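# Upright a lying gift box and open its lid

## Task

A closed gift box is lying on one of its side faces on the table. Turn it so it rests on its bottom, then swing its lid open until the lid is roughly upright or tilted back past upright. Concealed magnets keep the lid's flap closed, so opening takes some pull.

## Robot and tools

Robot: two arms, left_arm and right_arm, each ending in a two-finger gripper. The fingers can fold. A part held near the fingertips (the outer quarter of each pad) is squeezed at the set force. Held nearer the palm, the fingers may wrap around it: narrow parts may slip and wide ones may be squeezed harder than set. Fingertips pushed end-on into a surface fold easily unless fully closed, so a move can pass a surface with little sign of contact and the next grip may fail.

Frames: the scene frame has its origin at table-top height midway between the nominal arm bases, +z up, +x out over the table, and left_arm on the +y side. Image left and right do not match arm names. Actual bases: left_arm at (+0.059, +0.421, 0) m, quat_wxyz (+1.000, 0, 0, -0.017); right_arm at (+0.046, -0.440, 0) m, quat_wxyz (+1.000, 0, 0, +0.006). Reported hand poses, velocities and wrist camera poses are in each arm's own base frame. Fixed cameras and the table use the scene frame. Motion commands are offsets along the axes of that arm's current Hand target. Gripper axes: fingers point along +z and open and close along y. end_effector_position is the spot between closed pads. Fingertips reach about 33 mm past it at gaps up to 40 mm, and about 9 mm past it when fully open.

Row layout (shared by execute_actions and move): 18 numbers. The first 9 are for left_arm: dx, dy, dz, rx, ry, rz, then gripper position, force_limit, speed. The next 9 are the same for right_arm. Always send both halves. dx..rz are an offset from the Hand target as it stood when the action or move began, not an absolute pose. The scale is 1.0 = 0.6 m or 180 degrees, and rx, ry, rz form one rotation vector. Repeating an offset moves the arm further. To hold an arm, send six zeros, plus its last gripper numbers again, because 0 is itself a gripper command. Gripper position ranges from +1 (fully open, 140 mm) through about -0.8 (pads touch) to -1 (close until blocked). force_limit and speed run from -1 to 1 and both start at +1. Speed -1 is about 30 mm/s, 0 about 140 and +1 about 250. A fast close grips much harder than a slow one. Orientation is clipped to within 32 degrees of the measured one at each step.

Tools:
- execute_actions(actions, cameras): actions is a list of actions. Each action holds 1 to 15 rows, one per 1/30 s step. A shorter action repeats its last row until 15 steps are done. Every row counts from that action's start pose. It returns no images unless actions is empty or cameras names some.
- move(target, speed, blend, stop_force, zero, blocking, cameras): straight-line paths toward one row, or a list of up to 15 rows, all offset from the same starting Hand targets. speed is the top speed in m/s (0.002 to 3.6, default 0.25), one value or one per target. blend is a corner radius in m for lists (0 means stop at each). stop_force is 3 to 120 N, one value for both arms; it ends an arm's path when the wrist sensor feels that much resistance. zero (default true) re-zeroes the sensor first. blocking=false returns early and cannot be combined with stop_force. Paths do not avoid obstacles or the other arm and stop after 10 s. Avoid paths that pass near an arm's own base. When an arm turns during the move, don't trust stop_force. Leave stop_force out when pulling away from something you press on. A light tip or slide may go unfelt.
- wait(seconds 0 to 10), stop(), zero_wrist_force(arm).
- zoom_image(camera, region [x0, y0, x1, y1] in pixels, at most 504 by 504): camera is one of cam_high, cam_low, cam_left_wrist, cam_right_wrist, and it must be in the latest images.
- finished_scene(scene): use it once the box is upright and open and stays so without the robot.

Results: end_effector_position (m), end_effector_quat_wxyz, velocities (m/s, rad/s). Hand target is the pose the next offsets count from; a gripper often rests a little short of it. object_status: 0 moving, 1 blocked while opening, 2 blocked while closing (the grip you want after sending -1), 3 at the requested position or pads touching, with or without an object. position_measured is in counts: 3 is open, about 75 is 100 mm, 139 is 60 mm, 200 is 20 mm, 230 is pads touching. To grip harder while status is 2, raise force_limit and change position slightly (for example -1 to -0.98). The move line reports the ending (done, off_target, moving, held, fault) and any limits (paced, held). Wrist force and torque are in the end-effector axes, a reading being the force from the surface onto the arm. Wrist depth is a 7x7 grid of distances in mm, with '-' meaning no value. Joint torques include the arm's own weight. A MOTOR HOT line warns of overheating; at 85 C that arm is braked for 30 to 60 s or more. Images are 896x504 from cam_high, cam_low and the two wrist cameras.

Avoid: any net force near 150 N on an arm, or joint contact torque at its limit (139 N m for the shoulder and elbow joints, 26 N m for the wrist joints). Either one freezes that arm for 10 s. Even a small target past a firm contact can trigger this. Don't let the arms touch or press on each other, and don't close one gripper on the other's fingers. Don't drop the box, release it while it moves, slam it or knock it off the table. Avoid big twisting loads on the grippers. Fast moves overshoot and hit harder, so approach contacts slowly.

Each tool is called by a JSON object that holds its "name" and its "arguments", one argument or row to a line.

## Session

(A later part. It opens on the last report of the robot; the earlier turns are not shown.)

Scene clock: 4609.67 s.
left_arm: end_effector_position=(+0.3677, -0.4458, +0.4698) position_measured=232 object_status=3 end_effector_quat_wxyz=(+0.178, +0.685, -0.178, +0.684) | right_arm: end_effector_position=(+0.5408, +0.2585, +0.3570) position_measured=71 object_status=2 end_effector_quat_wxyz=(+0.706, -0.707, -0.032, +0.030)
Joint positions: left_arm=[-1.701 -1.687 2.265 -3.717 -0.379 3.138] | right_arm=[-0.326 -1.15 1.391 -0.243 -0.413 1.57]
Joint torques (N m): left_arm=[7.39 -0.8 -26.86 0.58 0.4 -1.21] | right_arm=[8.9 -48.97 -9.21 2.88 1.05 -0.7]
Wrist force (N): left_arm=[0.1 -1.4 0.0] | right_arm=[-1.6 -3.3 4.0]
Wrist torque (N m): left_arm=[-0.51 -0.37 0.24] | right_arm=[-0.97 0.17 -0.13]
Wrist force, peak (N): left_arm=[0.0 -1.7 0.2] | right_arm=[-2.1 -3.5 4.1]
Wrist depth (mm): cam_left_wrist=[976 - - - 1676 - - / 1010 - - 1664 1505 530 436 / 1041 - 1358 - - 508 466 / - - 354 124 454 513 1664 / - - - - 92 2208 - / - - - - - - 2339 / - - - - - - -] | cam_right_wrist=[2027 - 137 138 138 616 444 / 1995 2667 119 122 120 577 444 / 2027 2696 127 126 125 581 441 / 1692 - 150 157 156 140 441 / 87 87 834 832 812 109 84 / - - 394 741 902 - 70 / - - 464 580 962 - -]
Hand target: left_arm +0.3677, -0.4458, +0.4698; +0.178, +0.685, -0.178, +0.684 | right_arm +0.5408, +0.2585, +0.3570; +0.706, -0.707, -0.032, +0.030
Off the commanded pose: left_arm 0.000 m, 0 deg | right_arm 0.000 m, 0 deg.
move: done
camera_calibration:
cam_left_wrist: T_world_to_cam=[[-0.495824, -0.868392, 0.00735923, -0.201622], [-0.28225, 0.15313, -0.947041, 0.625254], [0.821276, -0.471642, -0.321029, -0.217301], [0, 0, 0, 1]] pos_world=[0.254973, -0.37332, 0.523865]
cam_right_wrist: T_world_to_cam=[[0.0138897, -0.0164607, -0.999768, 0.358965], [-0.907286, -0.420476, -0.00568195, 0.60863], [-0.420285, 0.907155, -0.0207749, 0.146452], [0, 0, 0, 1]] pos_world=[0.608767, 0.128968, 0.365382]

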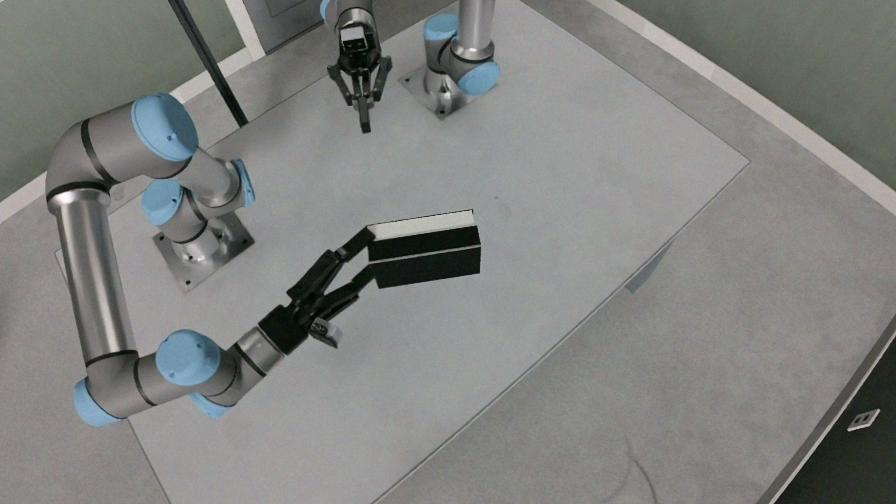

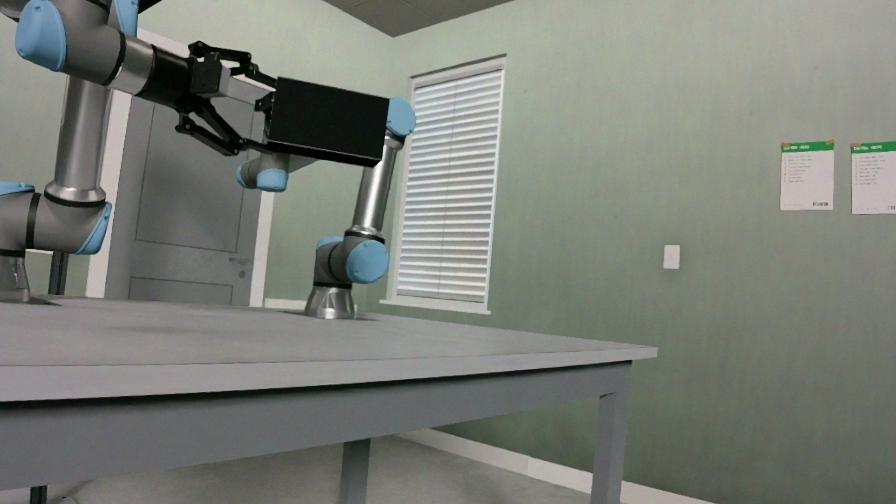

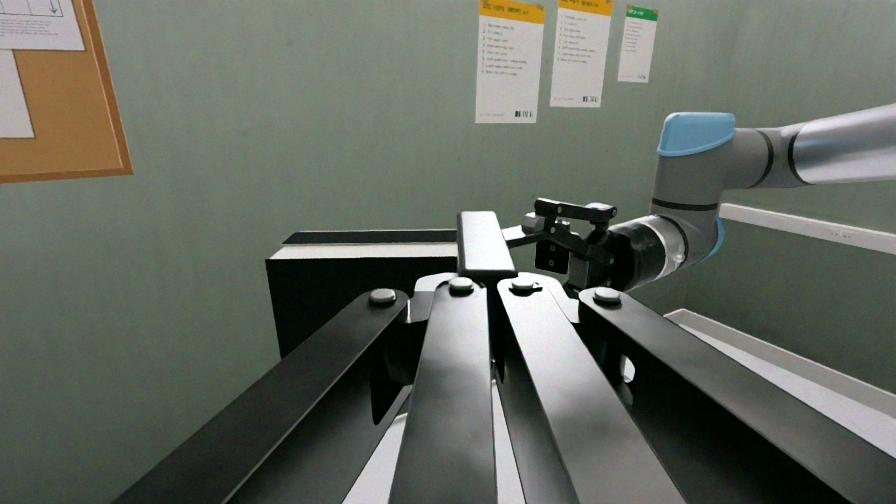

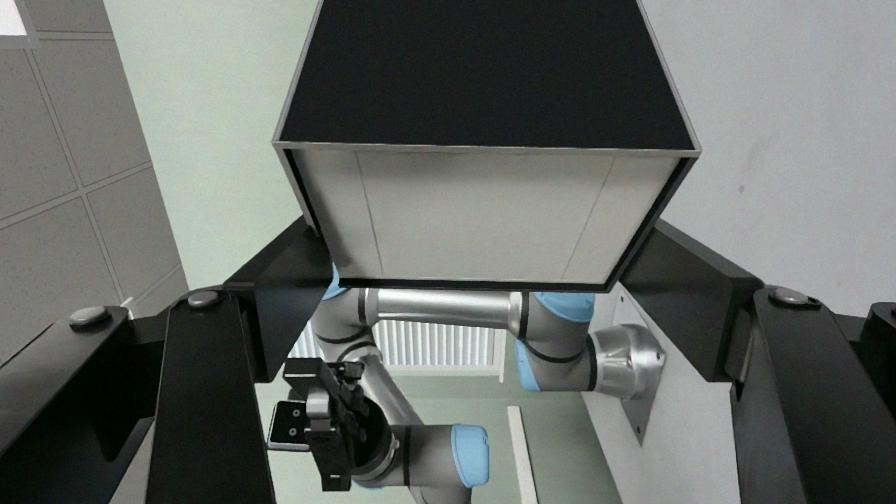

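{"name": "move", "arguments": {
  "target": [-0.06,0.03,0.27,0,0,0,-1,-1,-0.5,0,0,0,0,0,0,-1,1,0.6],
  "speed": 0.15,
  "cameras": ["cam_high","cam_left_wrist"]
}}

{"name": "zoom_image", "arguments": {
  "camera": "cam_left_wrist",
  "region": [200, 120, 640, 330]
}}

Scene clock: 4635.70 s.
left_arm: end_effector_position=(+0.5004, -0.5404, +0.4337) position_measured=232 object_status=3 end_effector_quat_wxyz=(+0.178, +0.685, -0.178, +0.684) | right_arm: end_effector_position=(+0.5408, +0.2585, +0.3570) position_measured=71 object_status=2 end_effector_quat_wxyz=(+0.706, -0.707, -0.032, +0.030)
Joint positions: left_arm=[-1.339 -1.29 1.937 -3.787 -0.74 3.139] | right_arm=[-0.326 -1.151 1.392 -0.242 -0.413 1.569]
Joint torques (N m): left_arm=[2.06 -28.78 -22.41 -2.35 -0.46 1.5] | right_arm=[8.85 -52.54 -8.99 -0.18 1.22 0.71]
Wrist force (N): left_arm=[0.2 -1.3 -0.2] | right_arm=[-1.6 -3.5 4.0]
Wrist torque (N m): left_arm=[-0.53 -0.37 0.21] | right_arm=[-1.01 0.15 -0.13]
Wrist force, peak (N): left_arm=[0.5 -1.3 -1.9] | right_arm=[-1.5 -3.8 4.1]
Wrist depth (mm): cam_left_wrist=[- - 1136 - 1688 - - / 953 - - 1423 1777 340 328 / 961 - - - - 360 343 / - 231 210 - 224 298 382 / 182 185 180 - 92 296 - / 195 - - - - - 1875 / - - - - - - -] | cam_right_wrist=[1426 2314 137 138 139 618 440 / 2251 2503 119 123 120 579 441 / 1636 - 127 126 126 576 441 / 1917 2555 150 157 155 140 442 / 1680 87 210 789 861 109 84 / - - 231 451 889 - 70 / - - 267 433 1040 - -]
Hand target: left_arm +0.5004, -0.5404, +0.4337; +0.178, +0.685, -0.178, +0.684 | right_arm +0.5408, +0.2585, +0.3570; +0.706, -0.707, -0.032, +0.030
Off the commanded pose: left_arm 0.000 m, 0 deg | right_arm 0.000 m, 0 deg.
move: done
camera_calibration:
cam_left_wrist: T_world_to_cam=[[-0.495776, -0.86842, 0.00724973, -0.217738], [-0.282299, 0.153257, -0.947006, 0.64304], [0.821288, -0.471549, -0.321135, -0.382318], [0, 0, 0, 1]] pos_world=[0.387573, -0.46792, 0.487765]
Images, in order (width x height): cam_high 896x504, cam_left_wrist 896x504.

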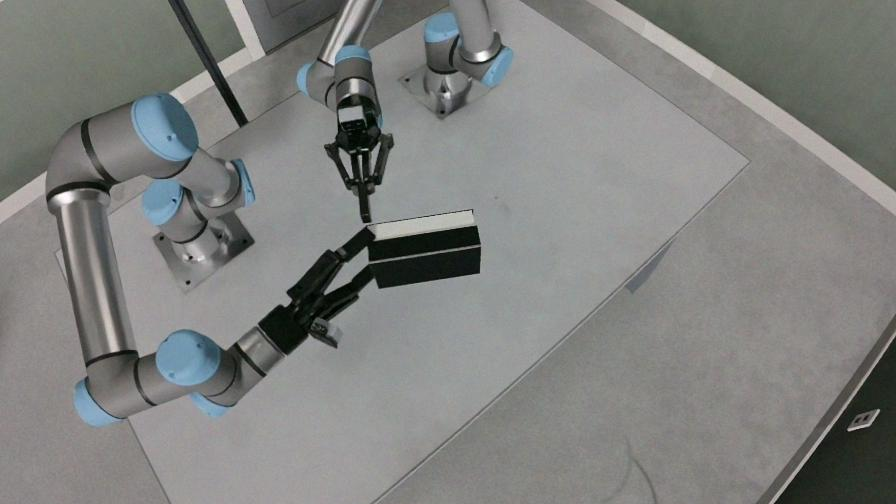

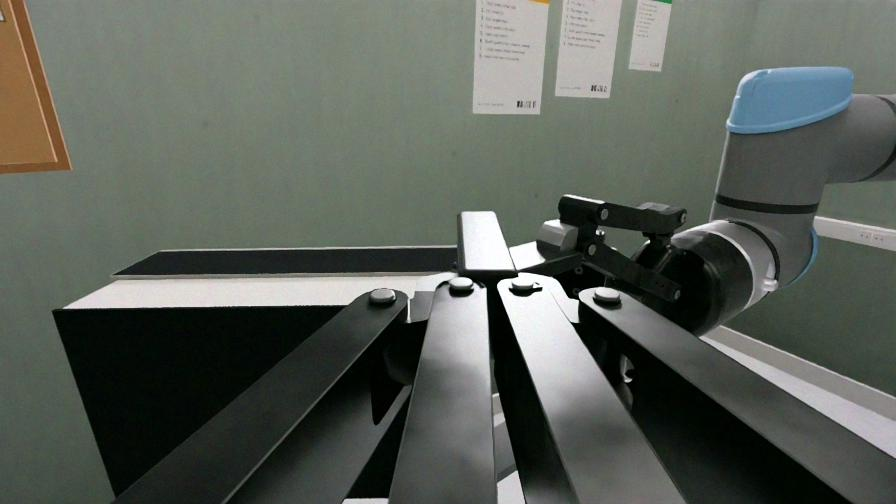

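Scaled by 1.145 from the camera's 896x504 image, which has a finer 1280x720 frame.

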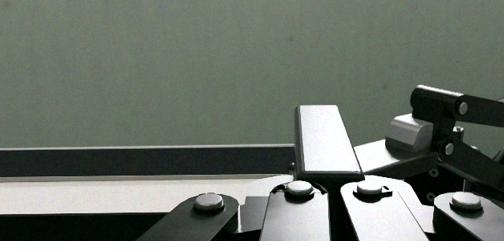

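{"name": "move", "arguments": {
  "target": [
    [0,-0.0282,0,0,0,0,-1,-1,-0.5,0,0,0,0,0,0,-1,1,0.6],
    [0,-0.0282,0.0215,0,0,0,-1,-1,-0.5,0,0,0,0,0,0,-1,1,0.6]
  ],
  "speed": 0.06
}}

{"name": "move", "arguments": {
  "target": [-0.032,0,0,0,0,0,-1,-1,-0.5,0,0,0,0,0,0,-1,1,0.6],
  "speed": 0.008,
  "stop_force": 3,
  "cameras": ["cam_left_wrist","cam_right_wrist"]
}}

{"name": "zoom_image", "arguments": {
  "camera": "cam_left_wrist",
  "region": [200, 120, 640, 330]
}}

Scene clock: 4684.33 s.
left_arm: end_effector_position=(+0.5199, -0.5320, +0.4335) position_measured=232 object_status=3 end_effector_quat_wxyz=(+0.178, +0.685, -0.178, +0.684) | right_arm: end_effector_position=(+0.5408, +0.2585, +0.3570) position_measured=71 object_status=2 end_effector_quat_wxyz=(+0.706, -0.707, -0.032, +0.030)
Joint positions: left_arm=[-1.291 -1.283 1.928 -3.785 -0.789 3.14] | right_arm=[-0.326 -1.151 1.392 -0.242 -0.413 1.569]
Joint torques (N m): left_arm=[-6.58 -42.54 -14.26 -3.65 1.29 1.83] | right_arm=[6.39 -51.75 -9.48 0.02 1.44 0.52]
Wrist force (N): left_arm=[0.2 -1.2 -0.2] | right_arm=[-1.5 -3.4 3.9]
Wrist torque (N m): left_arm=[-0.51 -0.37 0.21] | right_arm=[-0.99 0.15 -0.13]
Wrist force, peak (N): left_arm=[0.4 -1.7 -0.2] | right_arm=[-2.1 -3.5 4.0]
Wrist depth (mm): cam_left_wrist=[- - - 1486 1515 - - / 905 - - 1390 1597 - 314 / 902 - - - - 364 332 / - - - - 202 275 337 / - 170 82 - 92 273 - / 179 176 - - - - 2091 / - - - - - - -] | cam_right_wrist=[1603 - 137 138 139 616 441 / 1902 - 119 123 120 580 440 / 1963 3608 128 126 125 577 443 / 1947 2503 150 157 155 140 437 / 1752 87 217 802 864 109 84 / - - 255 428 882 - 70 / - - 273 433 909 - -]
Hand target: left_arm +0.5199, -0.5319, +0.4337; +0.178, +0.685, -0.178, +0.684 | right_arm +0.5408, +0.2585, +0.3570; +0.706, -0.707, -0.032, +0.030
Off the commanded pose: left_arm 0.000 m, 0 deg | right_arm 0.000 m, 0 deg.
move: done

Scene clock: 4686.97 s.
left_arm: end_effector_position=(+0.5199, -0.5319, +0.4214) position_measured=232 object_status=3 end_effector_quat_wxyz=(+0.178, +0.685, -0.178, +0.684) | right_arm: end_effector_position=(+0.5408, +0.2585, +0.3570) position_measured=71 object_status=2 end_effector_quat_wxyz=(+0.706, -0.707, -0.032, +0.030)
Joint positions: left_arm=[-1.291 -1.264 1.941 -3.817 -0.789 3.14] | right_arm=[-0.326 -1.151 1.392 -0.242 -0.413 1.569]
Joint torques (N m): left_arm=[-5.63 -39.62 -23.95 0.13 0.69 0.01] | right_arm=[5.08 -52.03 -19.98 2.99 0.86 0.39]
Wrist force (N): left_arm=[4.6 -1.1 -0.3] | right_arm=[-1.4 0.1 3.8]
Wrist torque (N m): left_arm=[-0.47 -0.48 0.20] | right_arm=[-1.13 0.14 -0.15]
Wrist force, peak (N): left_arm=[9.4 -1.4 -0.4] | right_arm=[-1.7 -3.7 4.0]
Wrist depth (mm): cam_left_wrist=[- 916 - - 1565 1906 303 / 976 - - - - - 314 / 909 - - - - 257 330 / - 209 191 - 199 270 325 / 170 167 164 - 92 273 2597 / 178 177 - - - - 2110 / - - - - - - -] | cam_right_wrist=[1947 - 137 138 138 621 445 / 1845 2478 118 123 119 576 439 / 1917 - 128 122 125 583 439 / 2027 2405 150 157 156 140 440 / 1728 87 211 812 873 109 84 / - - 255 426 886 - 70 / - - - 433 1076 - -]
Hand target: left_arm +0.5199, -0.5319, +0.4214; +0.178, +0.685, -0.178, +0.684 (not the last commanded pose) | right_arm +0.5408, +0.2585, +0.3570; +0.706, -0.707, -0.032, +0.030
Off the commanded pose: left_arm 0.007 m, 0 deg | right_arm 0.000 m, 0 deg.
move: contact (left_arm)
camera_calibration:
cam_left_wrist: T_world_to_cam=[[-0.495824, -0.868392, 0.00735923, -0.200706], [-0.28225, 0.15313, -0.947041, 0.635547], [0.821276, -0.471642, -0.321029, -0.398411], [0, 0, 0, 1]] pos_world=[0.407073, -0.45952, 0.475465]
cam_right_wrist: T_world_to_cam=[[0.0137553, -0.0164132, -0.999771, 0.359042], [-0.907325, -0.420393, -0.00558183, 0.608648], [-0.420205, 0.907194, -0.0206748, 0.146272], [0, 0, 0, 1]] pos_world=[0.608766, 0.129068, 0.365382]
Images, in order (width x height): cam_left_wrist 896x504, cam_right_wrist 896x504.

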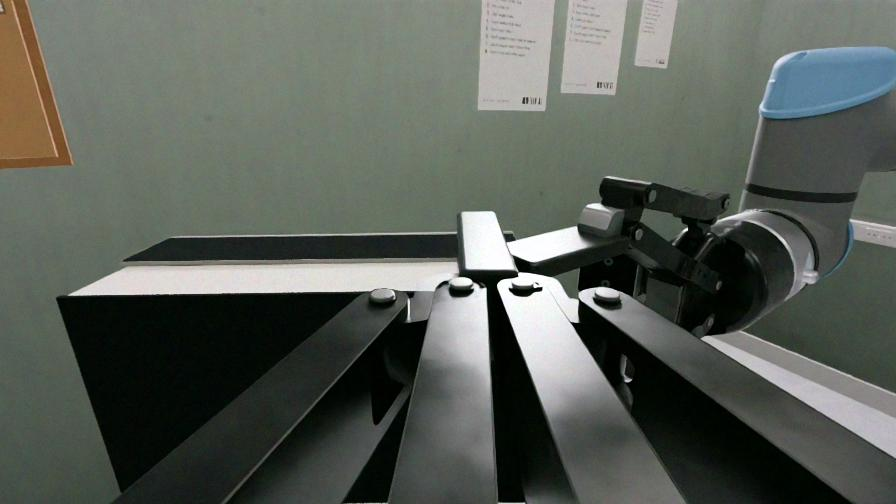

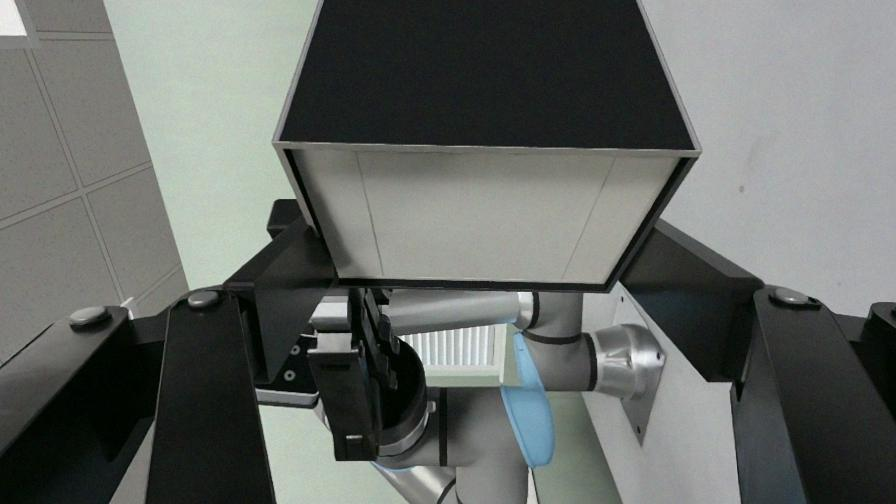

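Scaled by 1.145 from the camera's 896x504 image, which has a finer 1280x720 frame.

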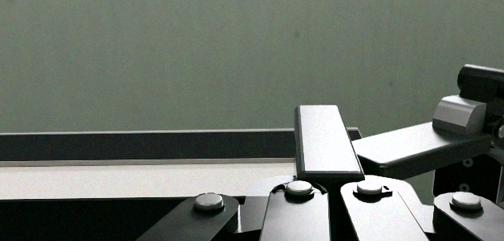

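{"name": "move", "arguments": {
  "target": [
    [0.0014,0,0,0,0,0,-1,-1,-0.5,0,0,0,0,0,0,-1,1,0.6],
    [0.0014,0,0.034,0,0,0,-1,-1,-0.5,0,0,0,0,0,0,-1,1,0.6]
  ],
  "speed": [0.01,0.008],
  "stop_force": 45,
  "cameras": ["cam_high","cam_left_wrist","cam_right_wrist"]
}}

{"name": "zoom_image", "arguments": {
  "camera": "cam_left_wrist",
  "region": [200, 120, 640, 330]
}}

Scene clock: 4702.83 s.
left_arm: end_effector_position=(+0.5377, -0.5419, +0.4222) position_measured=232 object_status=3 end_effector_quat_wxyz=(+0.178, +0.685, -0.178, +0.684) | right_arm: end_effector_position=(+0.5408, +0.2585, +0.3570) position_measured=71 object_status=2 end_effector_quat_wxyz=(+0.706, -0.707, -0.032, +0.030)
Joint positions: left_arm=[-1.259 -1.228 1.887 -3.799 -0.821 3.14] | right_arm=[-0.326 -1.151 1.392 -0.242 -0.413 1.569]
Joint torques (N m): left_arm=[-4.43 -31.87 -6.75 3.32 1.19 1.75] | right_arm=[4.71 -48.6 -29.33 3.26 -4.92 -1.07]
Wrist force (N): left_arm=[16.4 -0.2 -11.6] | right_arm=[8.6 7.8 -2.5]
Wrist torque (N m): left_arm=[-0.46 -0.81 0.20] | right_arm=[-1.28 0.32 0.65]
Wrist force, peak (N): left_arm=[1.4 -3.5 -22.1] | right_arm=[15.7 -3.9 -11.4]
Wrist depth (mm): cam_left_wrist=[- - - 1181 1477 1763 286 / - - - - 1618 - 298 / - - - - 1450 203 311 / - 194 188 123 180 241 301 / 152 152 81 - 92 250 273 / - 157 - - - - 2002 / - - - - - - -] | cam_right_wrist=[1978 2293 134 136 137 615 439 / 1887 - 116 121 119 584 440 / 1778 - 125 125 124 576 439 / 2582 - 149 156 155 140 441 / - 87 198 794 870 110 84 / - 67 244 410 876 - 70 / - - 393 416 870 - -]
Hand target: left_arm +0.5377, -0.5419, +0.4222; +0.178, +0.685, -0.178, +0.684 | right_arm +0.5408, +0.2585, +0.3570; +0.706, -0.707, -0.032, +0.030
Off the commanded pose: left_arm 0.000 m, 0 deg | right_arm 0.000 m, 0 deg.
move: done
camera_calibration:
cam_left_wrist: T_world_to_cam=[[-0.495824, -0.868392, 0.00735923, -0.200434], [-0.28225, 0.15313, -0.947041, 0.642873], [0.821276, -0.471642, -0.321029, -0.417524], [0, 0, 0, 1]] pos_world=[0.424973, -0.46942, 0.476265]
cam_right_wrist: T_world_to_cam=[[0.013757, -0.016412, -0.999771, 0.359041], [-0.907287, -0.420475, -0.005582, 0.608635], [-0.420287, 0.907155, -0.0206749, 0.146326], [0, 0, 0, 1]] pos_world=[0.608767, 0.129068, 0.365382]
Images, in order (width x height): cam_high 896x504, cam_left_wrist 896x504, cam_right_wrist 896x504.

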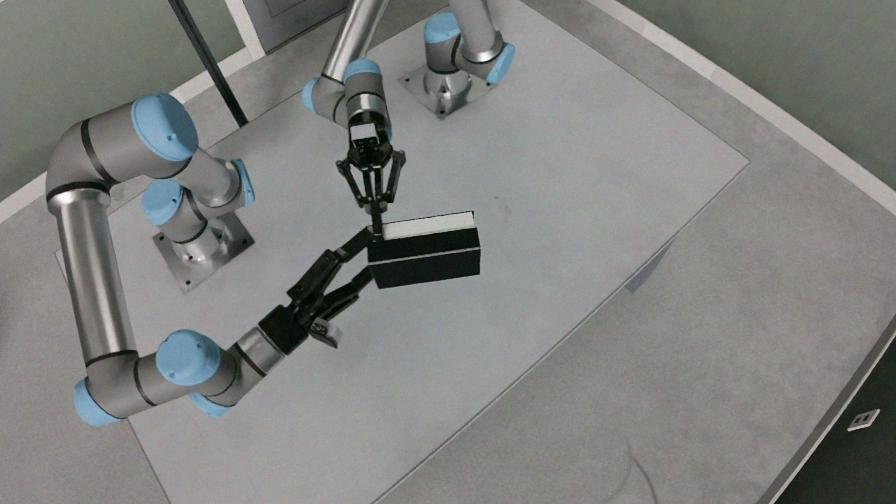

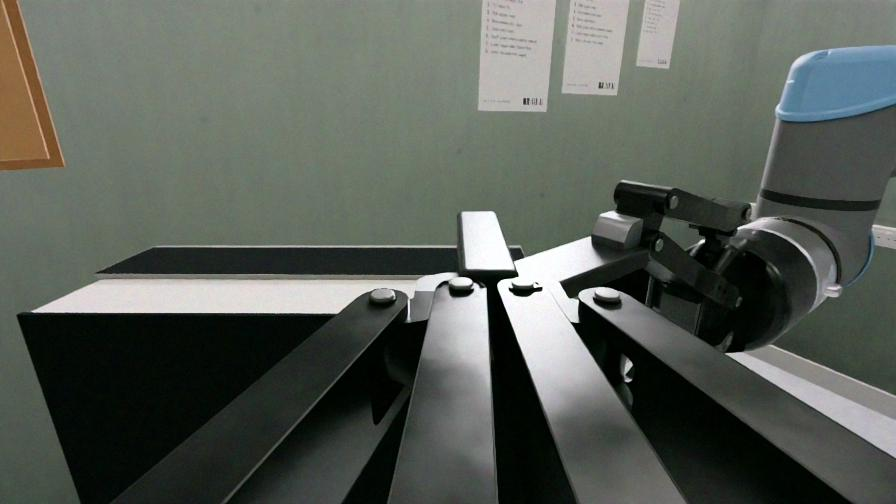

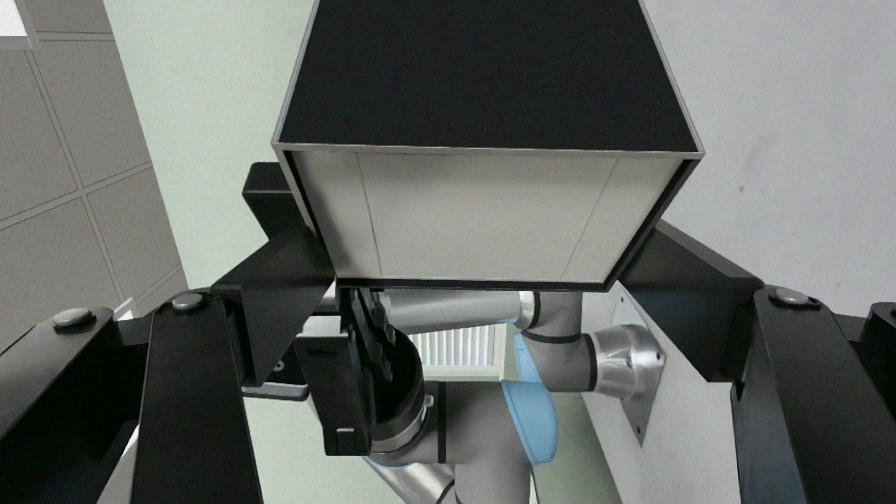

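Scaled by 1.145 from the camera's 896x504 image, which has a finer 1280x720 frame.

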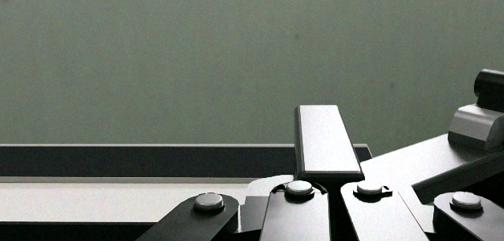

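{"name": "move", "arguments": {
  "target": [
    [0.006,0,0,0,0,0,-1,-1,-0.5,0,0,0,0,0,0,-1,1,0.6],
    [0.006,0,-0.0145,0,0,0,-1,-1,-0.5,0,0,0,0,0,0,-1,1,0.6]
  ],
  "speed": 0.03
}}

{"name": "move", "arguments": {
  "target": [-0.02,0,0,0,0,0,-1,-1,-0.5,0,0,0,0,0,0,-1,1,0.6],
  "speed": 0.004,
  "stop_force": 3,
  "cameras": ["cam_left_wrist"]
}}

{"name": "zoom_image", "arguments": {
  "camera": "cam_left_wrist",
  "region": [200, 120, 640, 330]
}}

Scene clock: 4728.60 s.
left_arm: end_effector_position=(+0.5300, -0.5375, +0.4259) position_measured=232 object_status=3 end_effector_quat_wxyz=(+0.178, +0.685, -0.178, +0.684) | right_arm: end_effector_position=(+0.5408, +0.2585, +0.3570) position_measured=71 object_status=2 end_effector_quat_wxyz=(+0.706, -0.707, -0.032, +0.030)
Joint positions: left_arm=[-1.272 -1.25 1.906 -3.797 -0.807 3.14] | right_arm=[-0.326 -1.151 1.392 -0.242 -0.413 1.569]
Joint torques (N m): left_arm=[5.57 -19.83 -26.59 -1.25 -1.38 0.37] | right_arm=[3.31 -48.42 -31.19 -0.6 1.26 0.07]
Wrist force (N): left_arm=[0.3 -0.8 -0.2] | right_arm=[-3.4 -4.6 3.7]
Wrist torque (N m): left_arm=[-0.42 -0.38 0.21] | right_arm=[-1.25 0.55 -0.13]
Wrist force, peak (N): left_arm=[16.6 -0.7 -11.8] | right_arm=[8.5 8.1 -2.6]
Wrist depth (mm): cam_left_wrist=[- - - - 1524 2091 - / 919 - - - 1575 1906 306 / - - 1170 1495 - 241 319 / - 216 - 195 189 255 323 / 160 158 81 - 92 266 1875 / 166 164 - - - - 1846 / - - - - - - -] | cam_right_wrist=[1963 1887 136 137 138 616 442 / 2062 - 117 121 119 579 442 / 2011 - 126 125 125 579 440 / 2011 2529 149 156 155 140 438 / 1704 87 209 802 867 109 84 / - 67 240 419 873 - 70 / - - - 422 951 - -]
Hand target: left_arm +0.5301, -0.5376, +0.4258; +0.178, +0.685, -0.178, +0.684 | right_arm +0.5408, +0.2585, +0.3570; +0.706, -0.707, -0.032, +0.030
Off the commanded pose: left_arm 0.000 m, 0 deg | right_arm 0.000 m, 0 deg.
move: done

Scene clock: 4730.77 s.
left_arm: end_effector_position=(+0.5301, -0.5376, +0.4218) position_measured=232 object_status=3 end_effector_quat_wxyz=(+0.178, +0.685, -0.178, +0.684) | right_arm: end_effector_position=(+0.5408, +0.2585, +0.3570) position_measured=71 object_status=2 end_effector_quat_wxyz=(+0.706, -0.707, -0.032, +0.030)
Joint positions: left_arm=[-1.272 -1.243 1.91 -3.807 -0.807 3.14] | right_arm=[-0.326 -1.151 1.392 -0.242 -0.413 1.569]
Joint torques (N m): left_arm=[6.87 -40.88 -23.94 0.48 -1.2 -0.97] | right_arm=[2.89 -47.99 -30.63 3.05 1.15 0.7]
Wrist force (N): left_arm=[5.3 -1.0 0.0] | right_arm=[-3.6 -0.6 3.9]
Wrist torque (N m): left_arm=[-0.49 -0.56 0.20] | right_arm=[-1.41 0.57 -0.15]
Wrist force, peak (N): left_arm=[7.2 -1.4 -0.3] | right_arm=[-3.5 -4.8 3.9]
Wrist depth (mm): cam_left_wrist=[- - - 1237 1534 1586 292 / 815 - - - 1652 - 304 / - 1023 - - - 235 318 / - 188 187 153 180 259 315 / 158 158 81 - 92 260 - / 166 - - - - - 2073 / - - - - - - -] | cam_right_wrist=[1963 2610 136 137 138 618 442 / 2011 - 117 122 119 576 441 / 2027 2529 126 125 125 576 439 / 1917 - 149 156 155 140 440 / 1740 87 208 784 864 109 84 / - 67 239 416 886 - 70 / - - - 423 955 - -]
Hand target: left_arm +0.5301, -0.5376, +0.4218; +0.178, +0.685, -0.178, +0.684 (not the last commanded pose) | right_arm +0.5408, +0.2585, +0.3570; +0.706, -0.707, -0.032, +0.030
Off the commanded pose: left_arm 0.008 m, 0 deg | right_arm 0.000 m, 0 deg.
move: contact (left_arm)
camera_calibration:
cam_left_wrist: T_world_to_cam=[[-0.495798, -0.868406, 0.00744219, -0.200658], [-0.282292, 0.153053, -0.947041, 0.63966], [0.821277, -0.471642, -0.321027, -0.409349], [0, 0, 0, 1]] pos_world=[0.417273, -0.46522, 0.475865]
Images, in order (width x height): cam_left_wrist 896x504.

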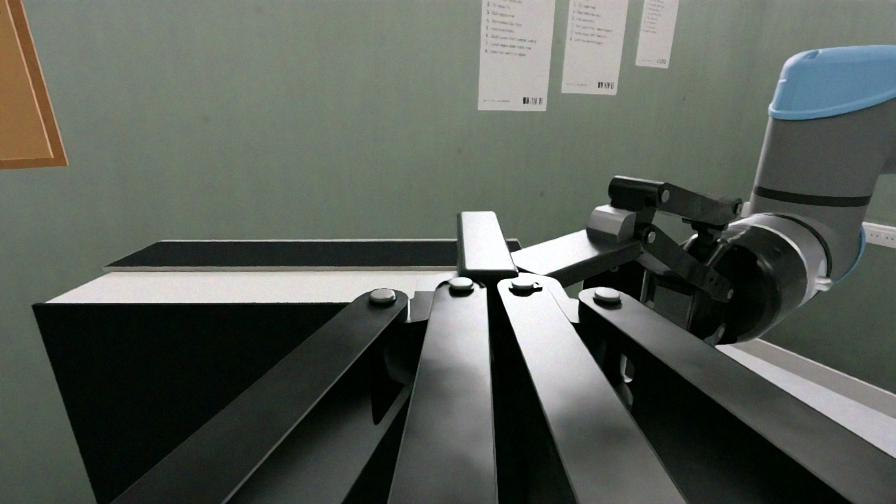

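Scaled by 1.145 from the camera's 896x504 image, which has a finer 1280x720 frame.

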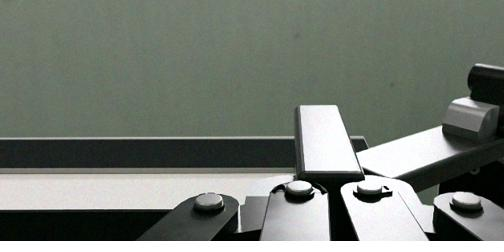

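{"name": "move", "arguments": {
  "target": [
    [0.0075,0,-0.001,0,0,0,-1,-1,-0.5,0,0,0,0,0,0,-1,1,0.6],
    [0.0095,0,-0.001,0,-0.03,0,-1,-1,-0.5,0,0,0,0,0,0,-1,1,0.6]
  ],
  "speed": 0.05
}}

{"name": "move", "arguments": {
  "target": [-0.02,0,0.002,0,0,0,-1,-1,-0.5,0,0,0,0,0,0,-1,1,0.6],
  "speed": 0.004,
  "stop_force": 3,
  "cameras": ["cam_left_wrist"]
}}

{"name": "move", "arguments": {
  "target": [0.002,0,0.02,0,0,0,-1,-1,-0.5,0,0,0,0,0,0,-1,1,0.6],
  "speed": 0.005,
  "stop_force": 45,
  "cameras": ["cam_high","cam_left_wrist","cam_right_wrist"]
}}

Scene clock: 4755.73 s.
left_arm: end_effector_position=(+0.5296, -0.5373, +0.4277) position_measured=232 object_status=3 end_effector_quat_wxyz=(+0.170, +0.716, -0.186, +0.651) | right_arm: end_effector_position=(+0.5408, +0.2585, +0.3570) position_measured=71 object_status=2 end_effector_quat_wxyz=(+0.706, -0.707, -0.032, +0.030)
Joint positions: left_arm=[-1.271 -1.32 1.903 -3.594 -0.813 3.05] | right_arm=[-0.326 -1.151 1.392 -0.242 -0.413 1.569]
Joint torques (N m): left_arm=[2.21 -19.11 -20.03 -3.11 0.71 1.73] | right_arm=[0.28 -45.79 -31.22 0.1 0.2 0.43]
Wrist force (N): left_arm=[0.5 -1.0 0.1] | right_arm=[-3.3 -4.5 3.6]
Wrist torque (N m): left_arm=[-0.42 -0.39 0.28] | right_arm=[-1.21 0.52 -0.12]
Wrist force, peak (N): left_arm=[5.4 -1.0 0.1] | right_arm=[-3.5 -4.8 3.9]
Wrist depth (mm): cam_left_wrist=[835 - - - 1544 - 290 / - - - 1406 - - 303 / - - - - - 238 318 / - 207 208 153 185 255 301 / 162 161 82 - 92 270 2110 / 179 - - - - - 1921 / - - - - - - -] | cam_right_wrist=[2027 2359 136 137 138 615 441 / 2115 - 117 122 119 575 439 / 2027 2696 126 125 125 581 439 / 2097 2529 149 156 155 140 443 / - 87 209 837 873 109 84 / - 67 247 433 886 - 70 / - - 370 437 1044 - -]
Hand target: left_arm +0.5296, -0.5373, +0.4275; +0.170, +0.716, -0.186, +0.651 | right_arm +0.5408, +0.2585, +0.3570; +0.706, -0.707, -0.032, +0.030
Off the commanded pose: left_arm 0.000 m, 0 deg | right_arm 0.000 m, 0 deg.
move: done

Scene clock: 4757.80 s.
left_arm: end_effector_position=(+0.5296, -0.5373, +0.4239) position_measured=232 object_status=3 end_effector_quat_wxyz=(+0.170, +0.716, -0.186, +0.651) | right_arm: end_effector_position=(+0.5408, +0.2585, +0.3570) position_measured=71 object_status=2 end_effector_quat_wxyz=(+0.706, -0.707, -0.032, +0.030)
Joint positions: left_arm=[-1.271 -1.315 1.908 -3.603 -0.813 3.05] | right_arm=[-0.326 -1.151 1.392 -0.242 -0.413 1.569]
Joint torques (N m): left_arm=[-3.17 -38.87 -24.69 0.24 0.67 1.64] | right_arm=[0.47 -45.44 -30.43 0.24 0.14 0.18]
Wrist force (N): left_arm=[6.1 -1.1 -0.4] | right_arm=[-3.7 -0.2 3.9]
Wrist torque (N m): left_arm=[-0.44 -0.50 0.27] | right_arm=[-1.38 0.57 -0.07]
Wrist force, peak (N): left_arm=[8.0 -1.4 -0.8] | right_arm=[-3.7 -4.7 3.8]
Wrist depth (mm): cam_left_wrist=[- - - 1264 1495 - 291 / 859 - - - - - 303 / - - - - - 241 318 / - - 184 174 178 259 291 / 159 159 81 - 92 271 2568 / 173 170 - - - - 1906 / - - - - - - -] | cam_right_wrist=[2027 2336 135 137 139 558 441 / 1995 2429 117 122 119 575 440 / 1978 - 126 125 125 581 440 / 1873 2696 149 156 155 140 440 / 1728 87 208 804 873 109 84 / - 67 249 432 867 - 70 / - - 410 441 1018 - -]
Hand target: left_arm +0.5296, -0.5373, +0.4239; +0.170, +0.716, -0.186, +0.651 (not the last commanded pose) | right_arm +0.5408, +0.2585, +0.3570; +0.706, -0.707, -0.032, +0.030
Off the commanded pose: left_arm 0.008 m, 0 deg | right_arm 0.000 m, 0 deg.
move: contact (left_arm)
camera_calibration:
cam_left_wrist: T_world_to_cam=[[-0.495278, -0.868694, 0.00837514, -0.20143], [-0.358802, 0.195769, -0.912653, 0.690379], [0.791177, -0.455022, -0.40865, -0.346117], [0, 0, 0, 1]] pos_world=[0.421785, -0.467627, 0.490322]
Images, in order (width x height): cam_left_wrist 896x504.

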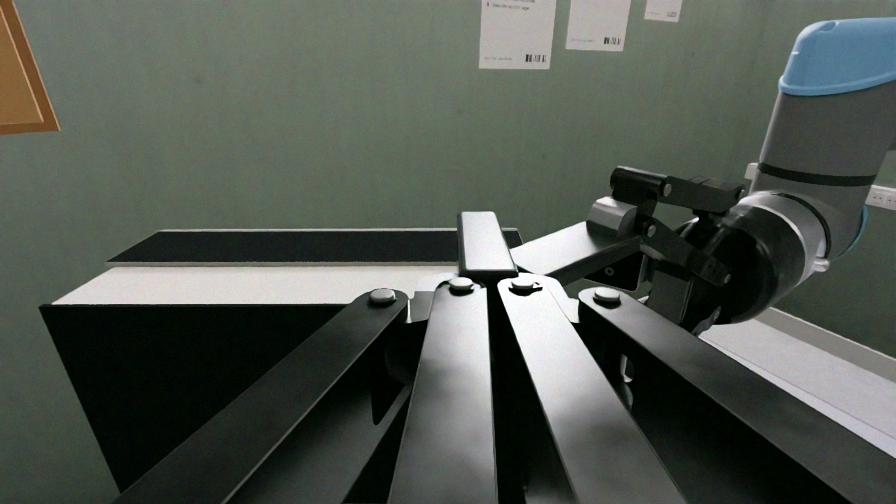

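Scene clock: 4760.93 s.
left_arm: end_effector_position=(+0.5401, -0.5432, +0.4239) position_measured=232 object_status=3 end_effector_quat_wxyz=(+0.170, +0.716, -0.186, +0.651) | right_arm: end_effector_position=(+0.5408, +0.2585, +0.3570) position_measured=71 object_status=2 end_effector_quat_wxyz=(+0.706, -0.707, -0.032, +0.030)
Joint positions: left_arm=[-1.252 -1.292 1.876 -3.597 -0.831 3.053] | right_arm=[-0.326 -1.151 1.392 -0.242 -0.413 1.569]
Joint torques (N m): left_arm=[0.73 -34.54 -20.63 -1.7 0.85 1.2] | right_arm=[18.89 -45.49 -29.96 0.83 -9.11 -0.25]
Wrist force (N): left_arm=[-6.1 -1.9 -27.8] | right_arm=[21.1 -7.2 -13.5]
Wrist torque (N m): left_arm=[-0.52 -0.55 0.26] | right_arm=[-0.34 0.60 0.95]
Wrist force, peak (N): left_arm=[-6.4 -2.5 -29.8] | right_arm=[22.5 -7.2 -14.9]
Wrist depth (mm): cam_left_wrist=[- - - 1630 1495 - 287 / 953 - - 1468 - - 293 / 938 - - 1432 1676 206 310 / - 200 196 - 174 242 275 / - 170 81 - 92 259 2091 / - - - - - - 1921 / - - - - - - -] | cam_right_wrist=[1845 - 126 126 128 580 444 / 1603 - 113 114 114 122 444 / 1873 - 119 119 118 544 440 / 1995 2453 149 160 159 140 442 / 1765 88 199 820 876 110 84 / - 67 242 422 892 - 70 / - - 367 428 993 - -]
Hand target: left_arm +0.5401, -0.5432, +0.4240; +0.170, +0.716, -0.186, +0.651 | right_arm +0.5408, +0.2585, +0.3570; +0.706, -0.707, -0.032, +0.030
Off the commanded pose: left_arm 0.000 m, 0 deg | right_arm 0.000 m, 0 deg.
move: done
camera_calibration:
cam_left_wrist: T_world_to_cam=[[-0.495191, -0.868744, 0.00838259, -0.20137], [-0.358841, 0.195736, -0.912645, 0.695334], [0.791214, -0.454942, -0.408668, -0.357157], [0, 0, 0, 1]] pos_world=[0.432385, -0.473527, 0.490322]
cam_right_wrist: T_world_to_cam=[[0.0137554, -0.0164132, -0.999771, 0.359042], [-0.907325, -0.420393, -0.00558193, 0.608648], [-0.420205, 0.907194, -0.0206748, 0.146272], [0, 0, 0, 1]] pos_world=[0.608766, 0.129068, 0.365382]
Images, in order (width x height): cam_high 896x504, cam_left_wrist 896x504, cam_right_wrist 896x504.

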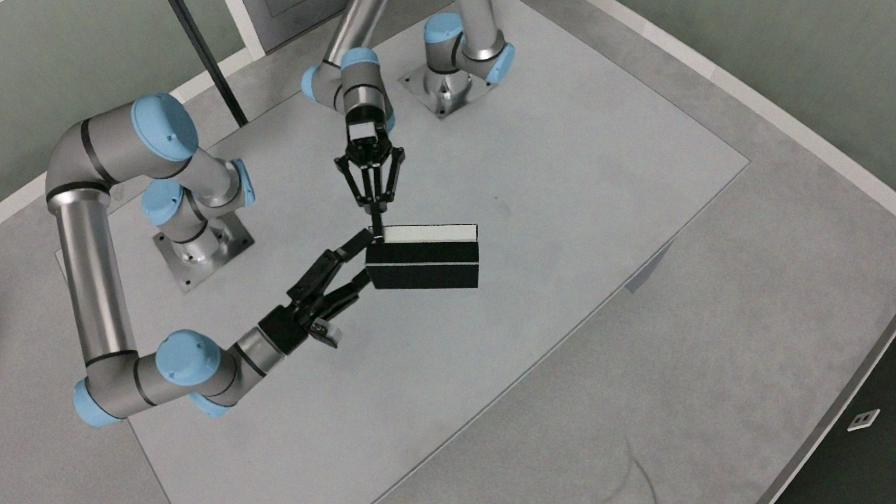

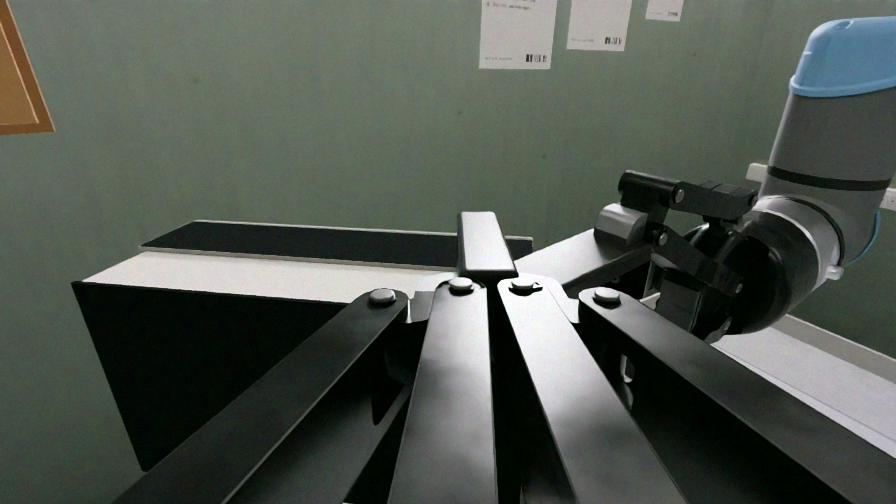

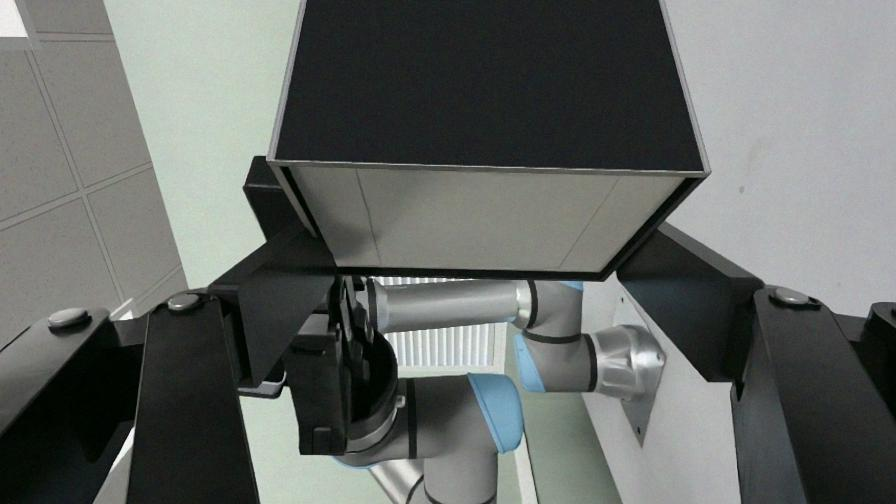

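{"name": "move", "arguments": {
  "target": [
    [0,0,-0.01,0,0,0,-1,-1,-0.5,0,0,0,0,0,0,-1,1,0.6],
    [0.03,0,-0.02,0,0,0,-1,-1,-0.5,0,0,0,0,0,0,-1,1,0.6],
    [0.03,0,-0.25,0,0.03,0,-1,-1,-0.5,0,0,0,0,0,0,-1,1,0.6]
  ],
  "speed": [0.03,0.08,0.2],
  "cameras": ["cam_high","cam_low","cam_left_wrist"]
}}

Scene clock: 4873.60 s.
left_arm: end_effector_position=(+0.4112, -0.4713, +0.4562) position_measured=232 object_status=3 end_effector_quat_wxyz=(+0.178, +0.685, -0.178, +0.684) | right_arm: end_effector_position=(+0.5408, +0.2585, +0.3570) position_measured=71 object_status=2 end_effector_quat_wxyz=(+0.706, -0.707, -0.032, +0.030)
Joint positions: left_arm=[-1.551 -1.559 2.188 -3.769 -0.528 3.139] | right_arm=[-0.326 -1.151 1.392 -0.242 -0.413 1.569]
Joint torques (N m): left_arm=[-5.07 -17.26 -16.48 -0.74 0.54 -1.48] | right_arm=[-6.33 -43.64 -29.07 2.12 1.26 -1.27]
Wrist force (N): left_arm=[0.0 -1.1 -0.2] | right_arm=[-5.4 -5.9 2.7]
Wrist torque (N m): left_arm=[-0.46 -0.34 0.44] | right_arm=[-1.50 0.97 -0.10]
Wrist force, peak (N): left_arm=[-5.9 -1.8 -27.9] | right_arm=[21.3 -6.8 -13.5]
Wrist depth (mm): cam_left_wrist=[953 - 1060 1597 1688 - - / 964 - - - 1630 434 422 / 980 - - - 1969 456 450 / - - 306 136 389 443 - / - - - - 92 409 - / - - - - - - 2129 / - - - - - - -] | cam_right_wrist=[2152 3361 128 128 129 583 440 / 1692 2453 114 114 115 544 440 / 1978 2478 120 120 119 544 440 / 2210 2503 149 150 159 140 440 / 92 87 278 826 832 109 84 / - 64 383 - 864 - 70 / - - 422 540 2956 - -]
Hand target: left_arm +0.4112, -0.4713, +0.4561; +0.178, +0.685, -0.178, +0.684 | right_arm +0.5408, +0.2585, +0.3570; +0.706, -0.707, -0.032, +0.030
Off the commanded pose: left_arm 0.000 m, 0 deg | right_arm 0.000 m, 0 deg.
move: done
camera_calibration:
cam_left_wrist: T_world_to_cam=[[-0.495871, -0.868364, 0.00746875, -0.202128], [-0.2822, 0.153002, -0.947076, 0.62851], [0.821264, -0.471735, -0.320922, -0.269508], [0, 0, 0, 1]] pos_world=[0.298473, -0.39882, 0.510265]
Images, in order (width x height): cam_high 896x504, cam_low 896x504, cam_left_wrist 896x504.

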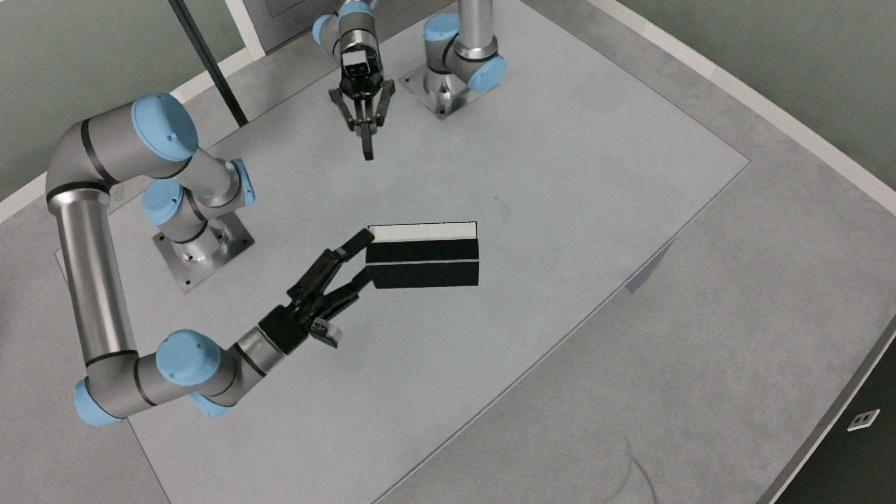

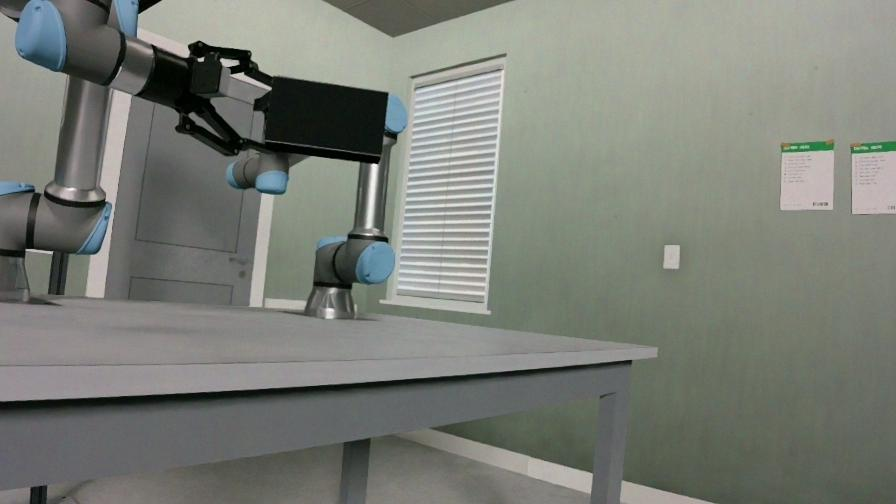

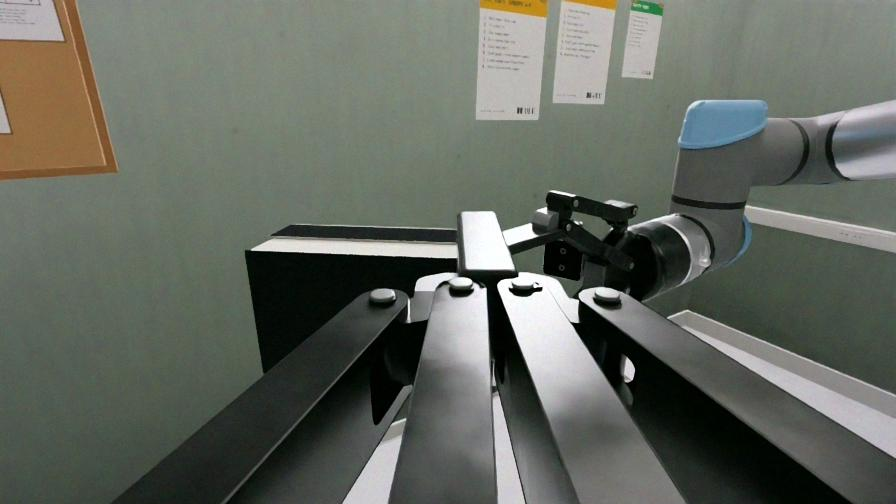

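{"name": "move", "arguments": {
  "target": [-0.167,-0.046,0.1975,-0.0284,-0.0284,-0.4995,1,-1,-0.3,0,0,0,0,0,0,-1,1,0.6],
  "speed": 0.35,
  "cameras": ["cam_high","cam_low","cam_left_wrist"]
}}

Scene clock: 4927.93 s.
left_arm: end_effector_position=(+0.5281, -0.5049, +0.3558) position_measured=3 object_status=3 end_effector_quat_wxyz=(+0.629, +0.629, +0.323, +0.322) | right_arm: end_effector_position=(+0.5408, +0.2585, +0.3570) position_measured=71 object_status=2 end_effector_quat_wxyz=(+0.706, -0.707, -0.032, +0.030)
Joint positions: left_arm=[-1.185 -1.201 2.082 -4.021 -1.008 1.569] | right_arm=[-0.326 -1.151 1.392 -0.242 -0.413 1.569]
Joint torques (N m): left_arm=[-6.73 -40.16 -10.07 -0.85 0.87 -1.32] | right_arm=[-6.38 -41.8 -28.7 2.7 1.19 -1.24]
Wrist force (N): left_arm=[2.2 0.6 0.2] | right_arm=[-5.2 -5.8 3.1]
Wrist torque (N m): left_arm=[-0.04 -0.48 0.23] | right_arm=[-1.48 0.93 -0.11]
Wrist force, peak (N): left_arm=[2.8 0.1 0.8] | right_arm=[-5.5 -5.9 3.0]
Wrist depth (mm): cam_left_wrist=[- 1382 145 146 147 - - / - - 152 153 154 1366 - / - - - 161 163 - - / 393 - 168 170 171 136 - / - 100 178 180 181 127 100 / - 107 755 317 458 - - / - - - - 485 - -] | cam_right_wrist=[2079 - 128 128 129 656 442 / 1995 - 114 114 115 544 441 / 1902 - 120 120 119 542 439 / 1963 2453 149 160 159 140 440 / 1716 87 285 328 471 109 84 / - 64 705 559 474 - 70 / - - - 533 488 - -]
Hand target: left_arm +0.5280, -0.5049, +0.3558; +0.629, +0.629, +0.324, +0.322 | right_arm +0.5408, +0.2585, +0.3570; +0.706, -0.707, -0.032, +0.030
Off the commanded pose: left_arm 0.000 m, 0 deg | right_arm 0.000 m, 0 deg.
move: done
camera_calibration:
cam_left_wrist: T_world_to_cam=[[-0.00330635, 0.0115899, 0.999927, -0.341507], [-0.812288, -0.583242, 0.00407429, 0.141276], [0.583247, -0.812216, 0.0113427, -0.578025], [0, 0, 0, 1]] pos_world=[0.450759, -0.383125, 0.347463]
Images, in order (width x height): cam_high 896x504, cam_low 896x504, cam_left_wrist 896x504.

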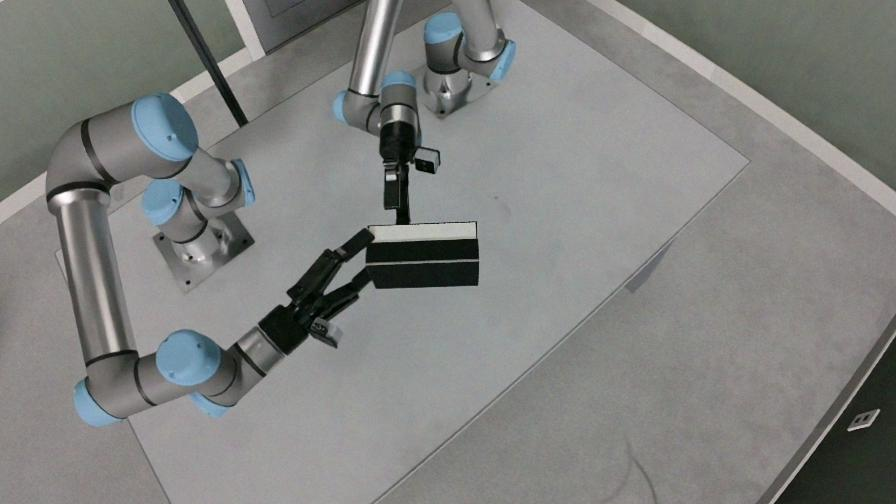

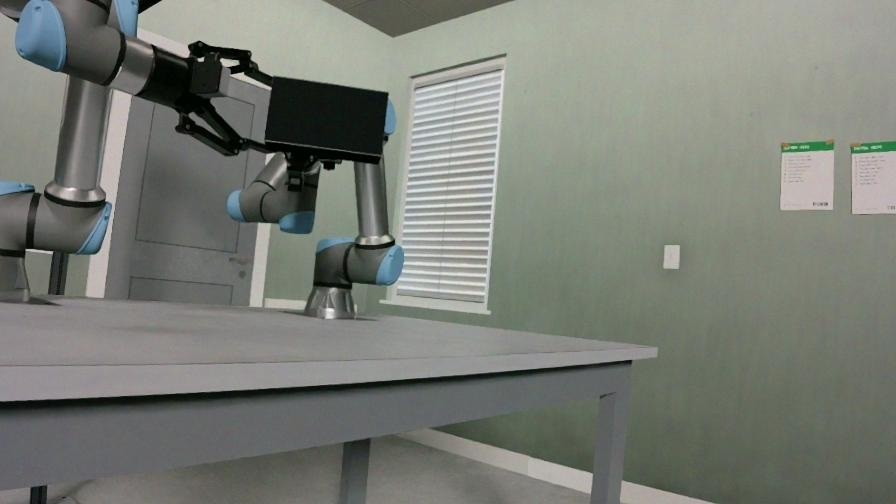

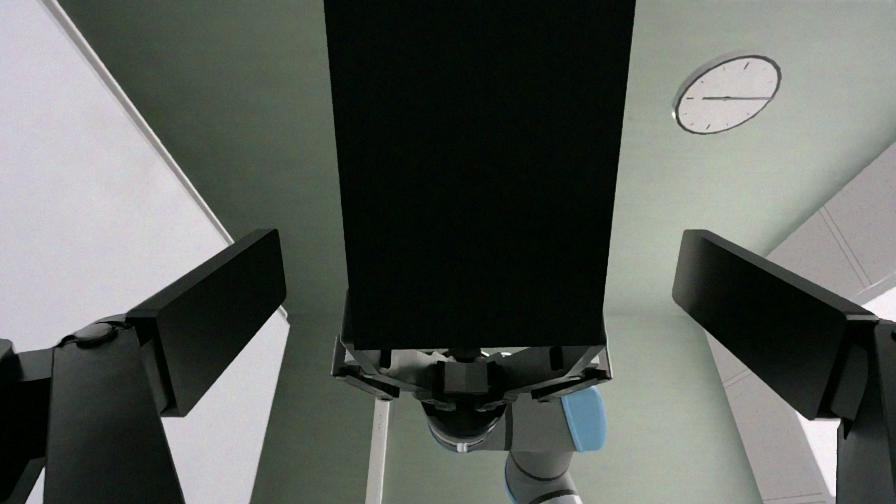

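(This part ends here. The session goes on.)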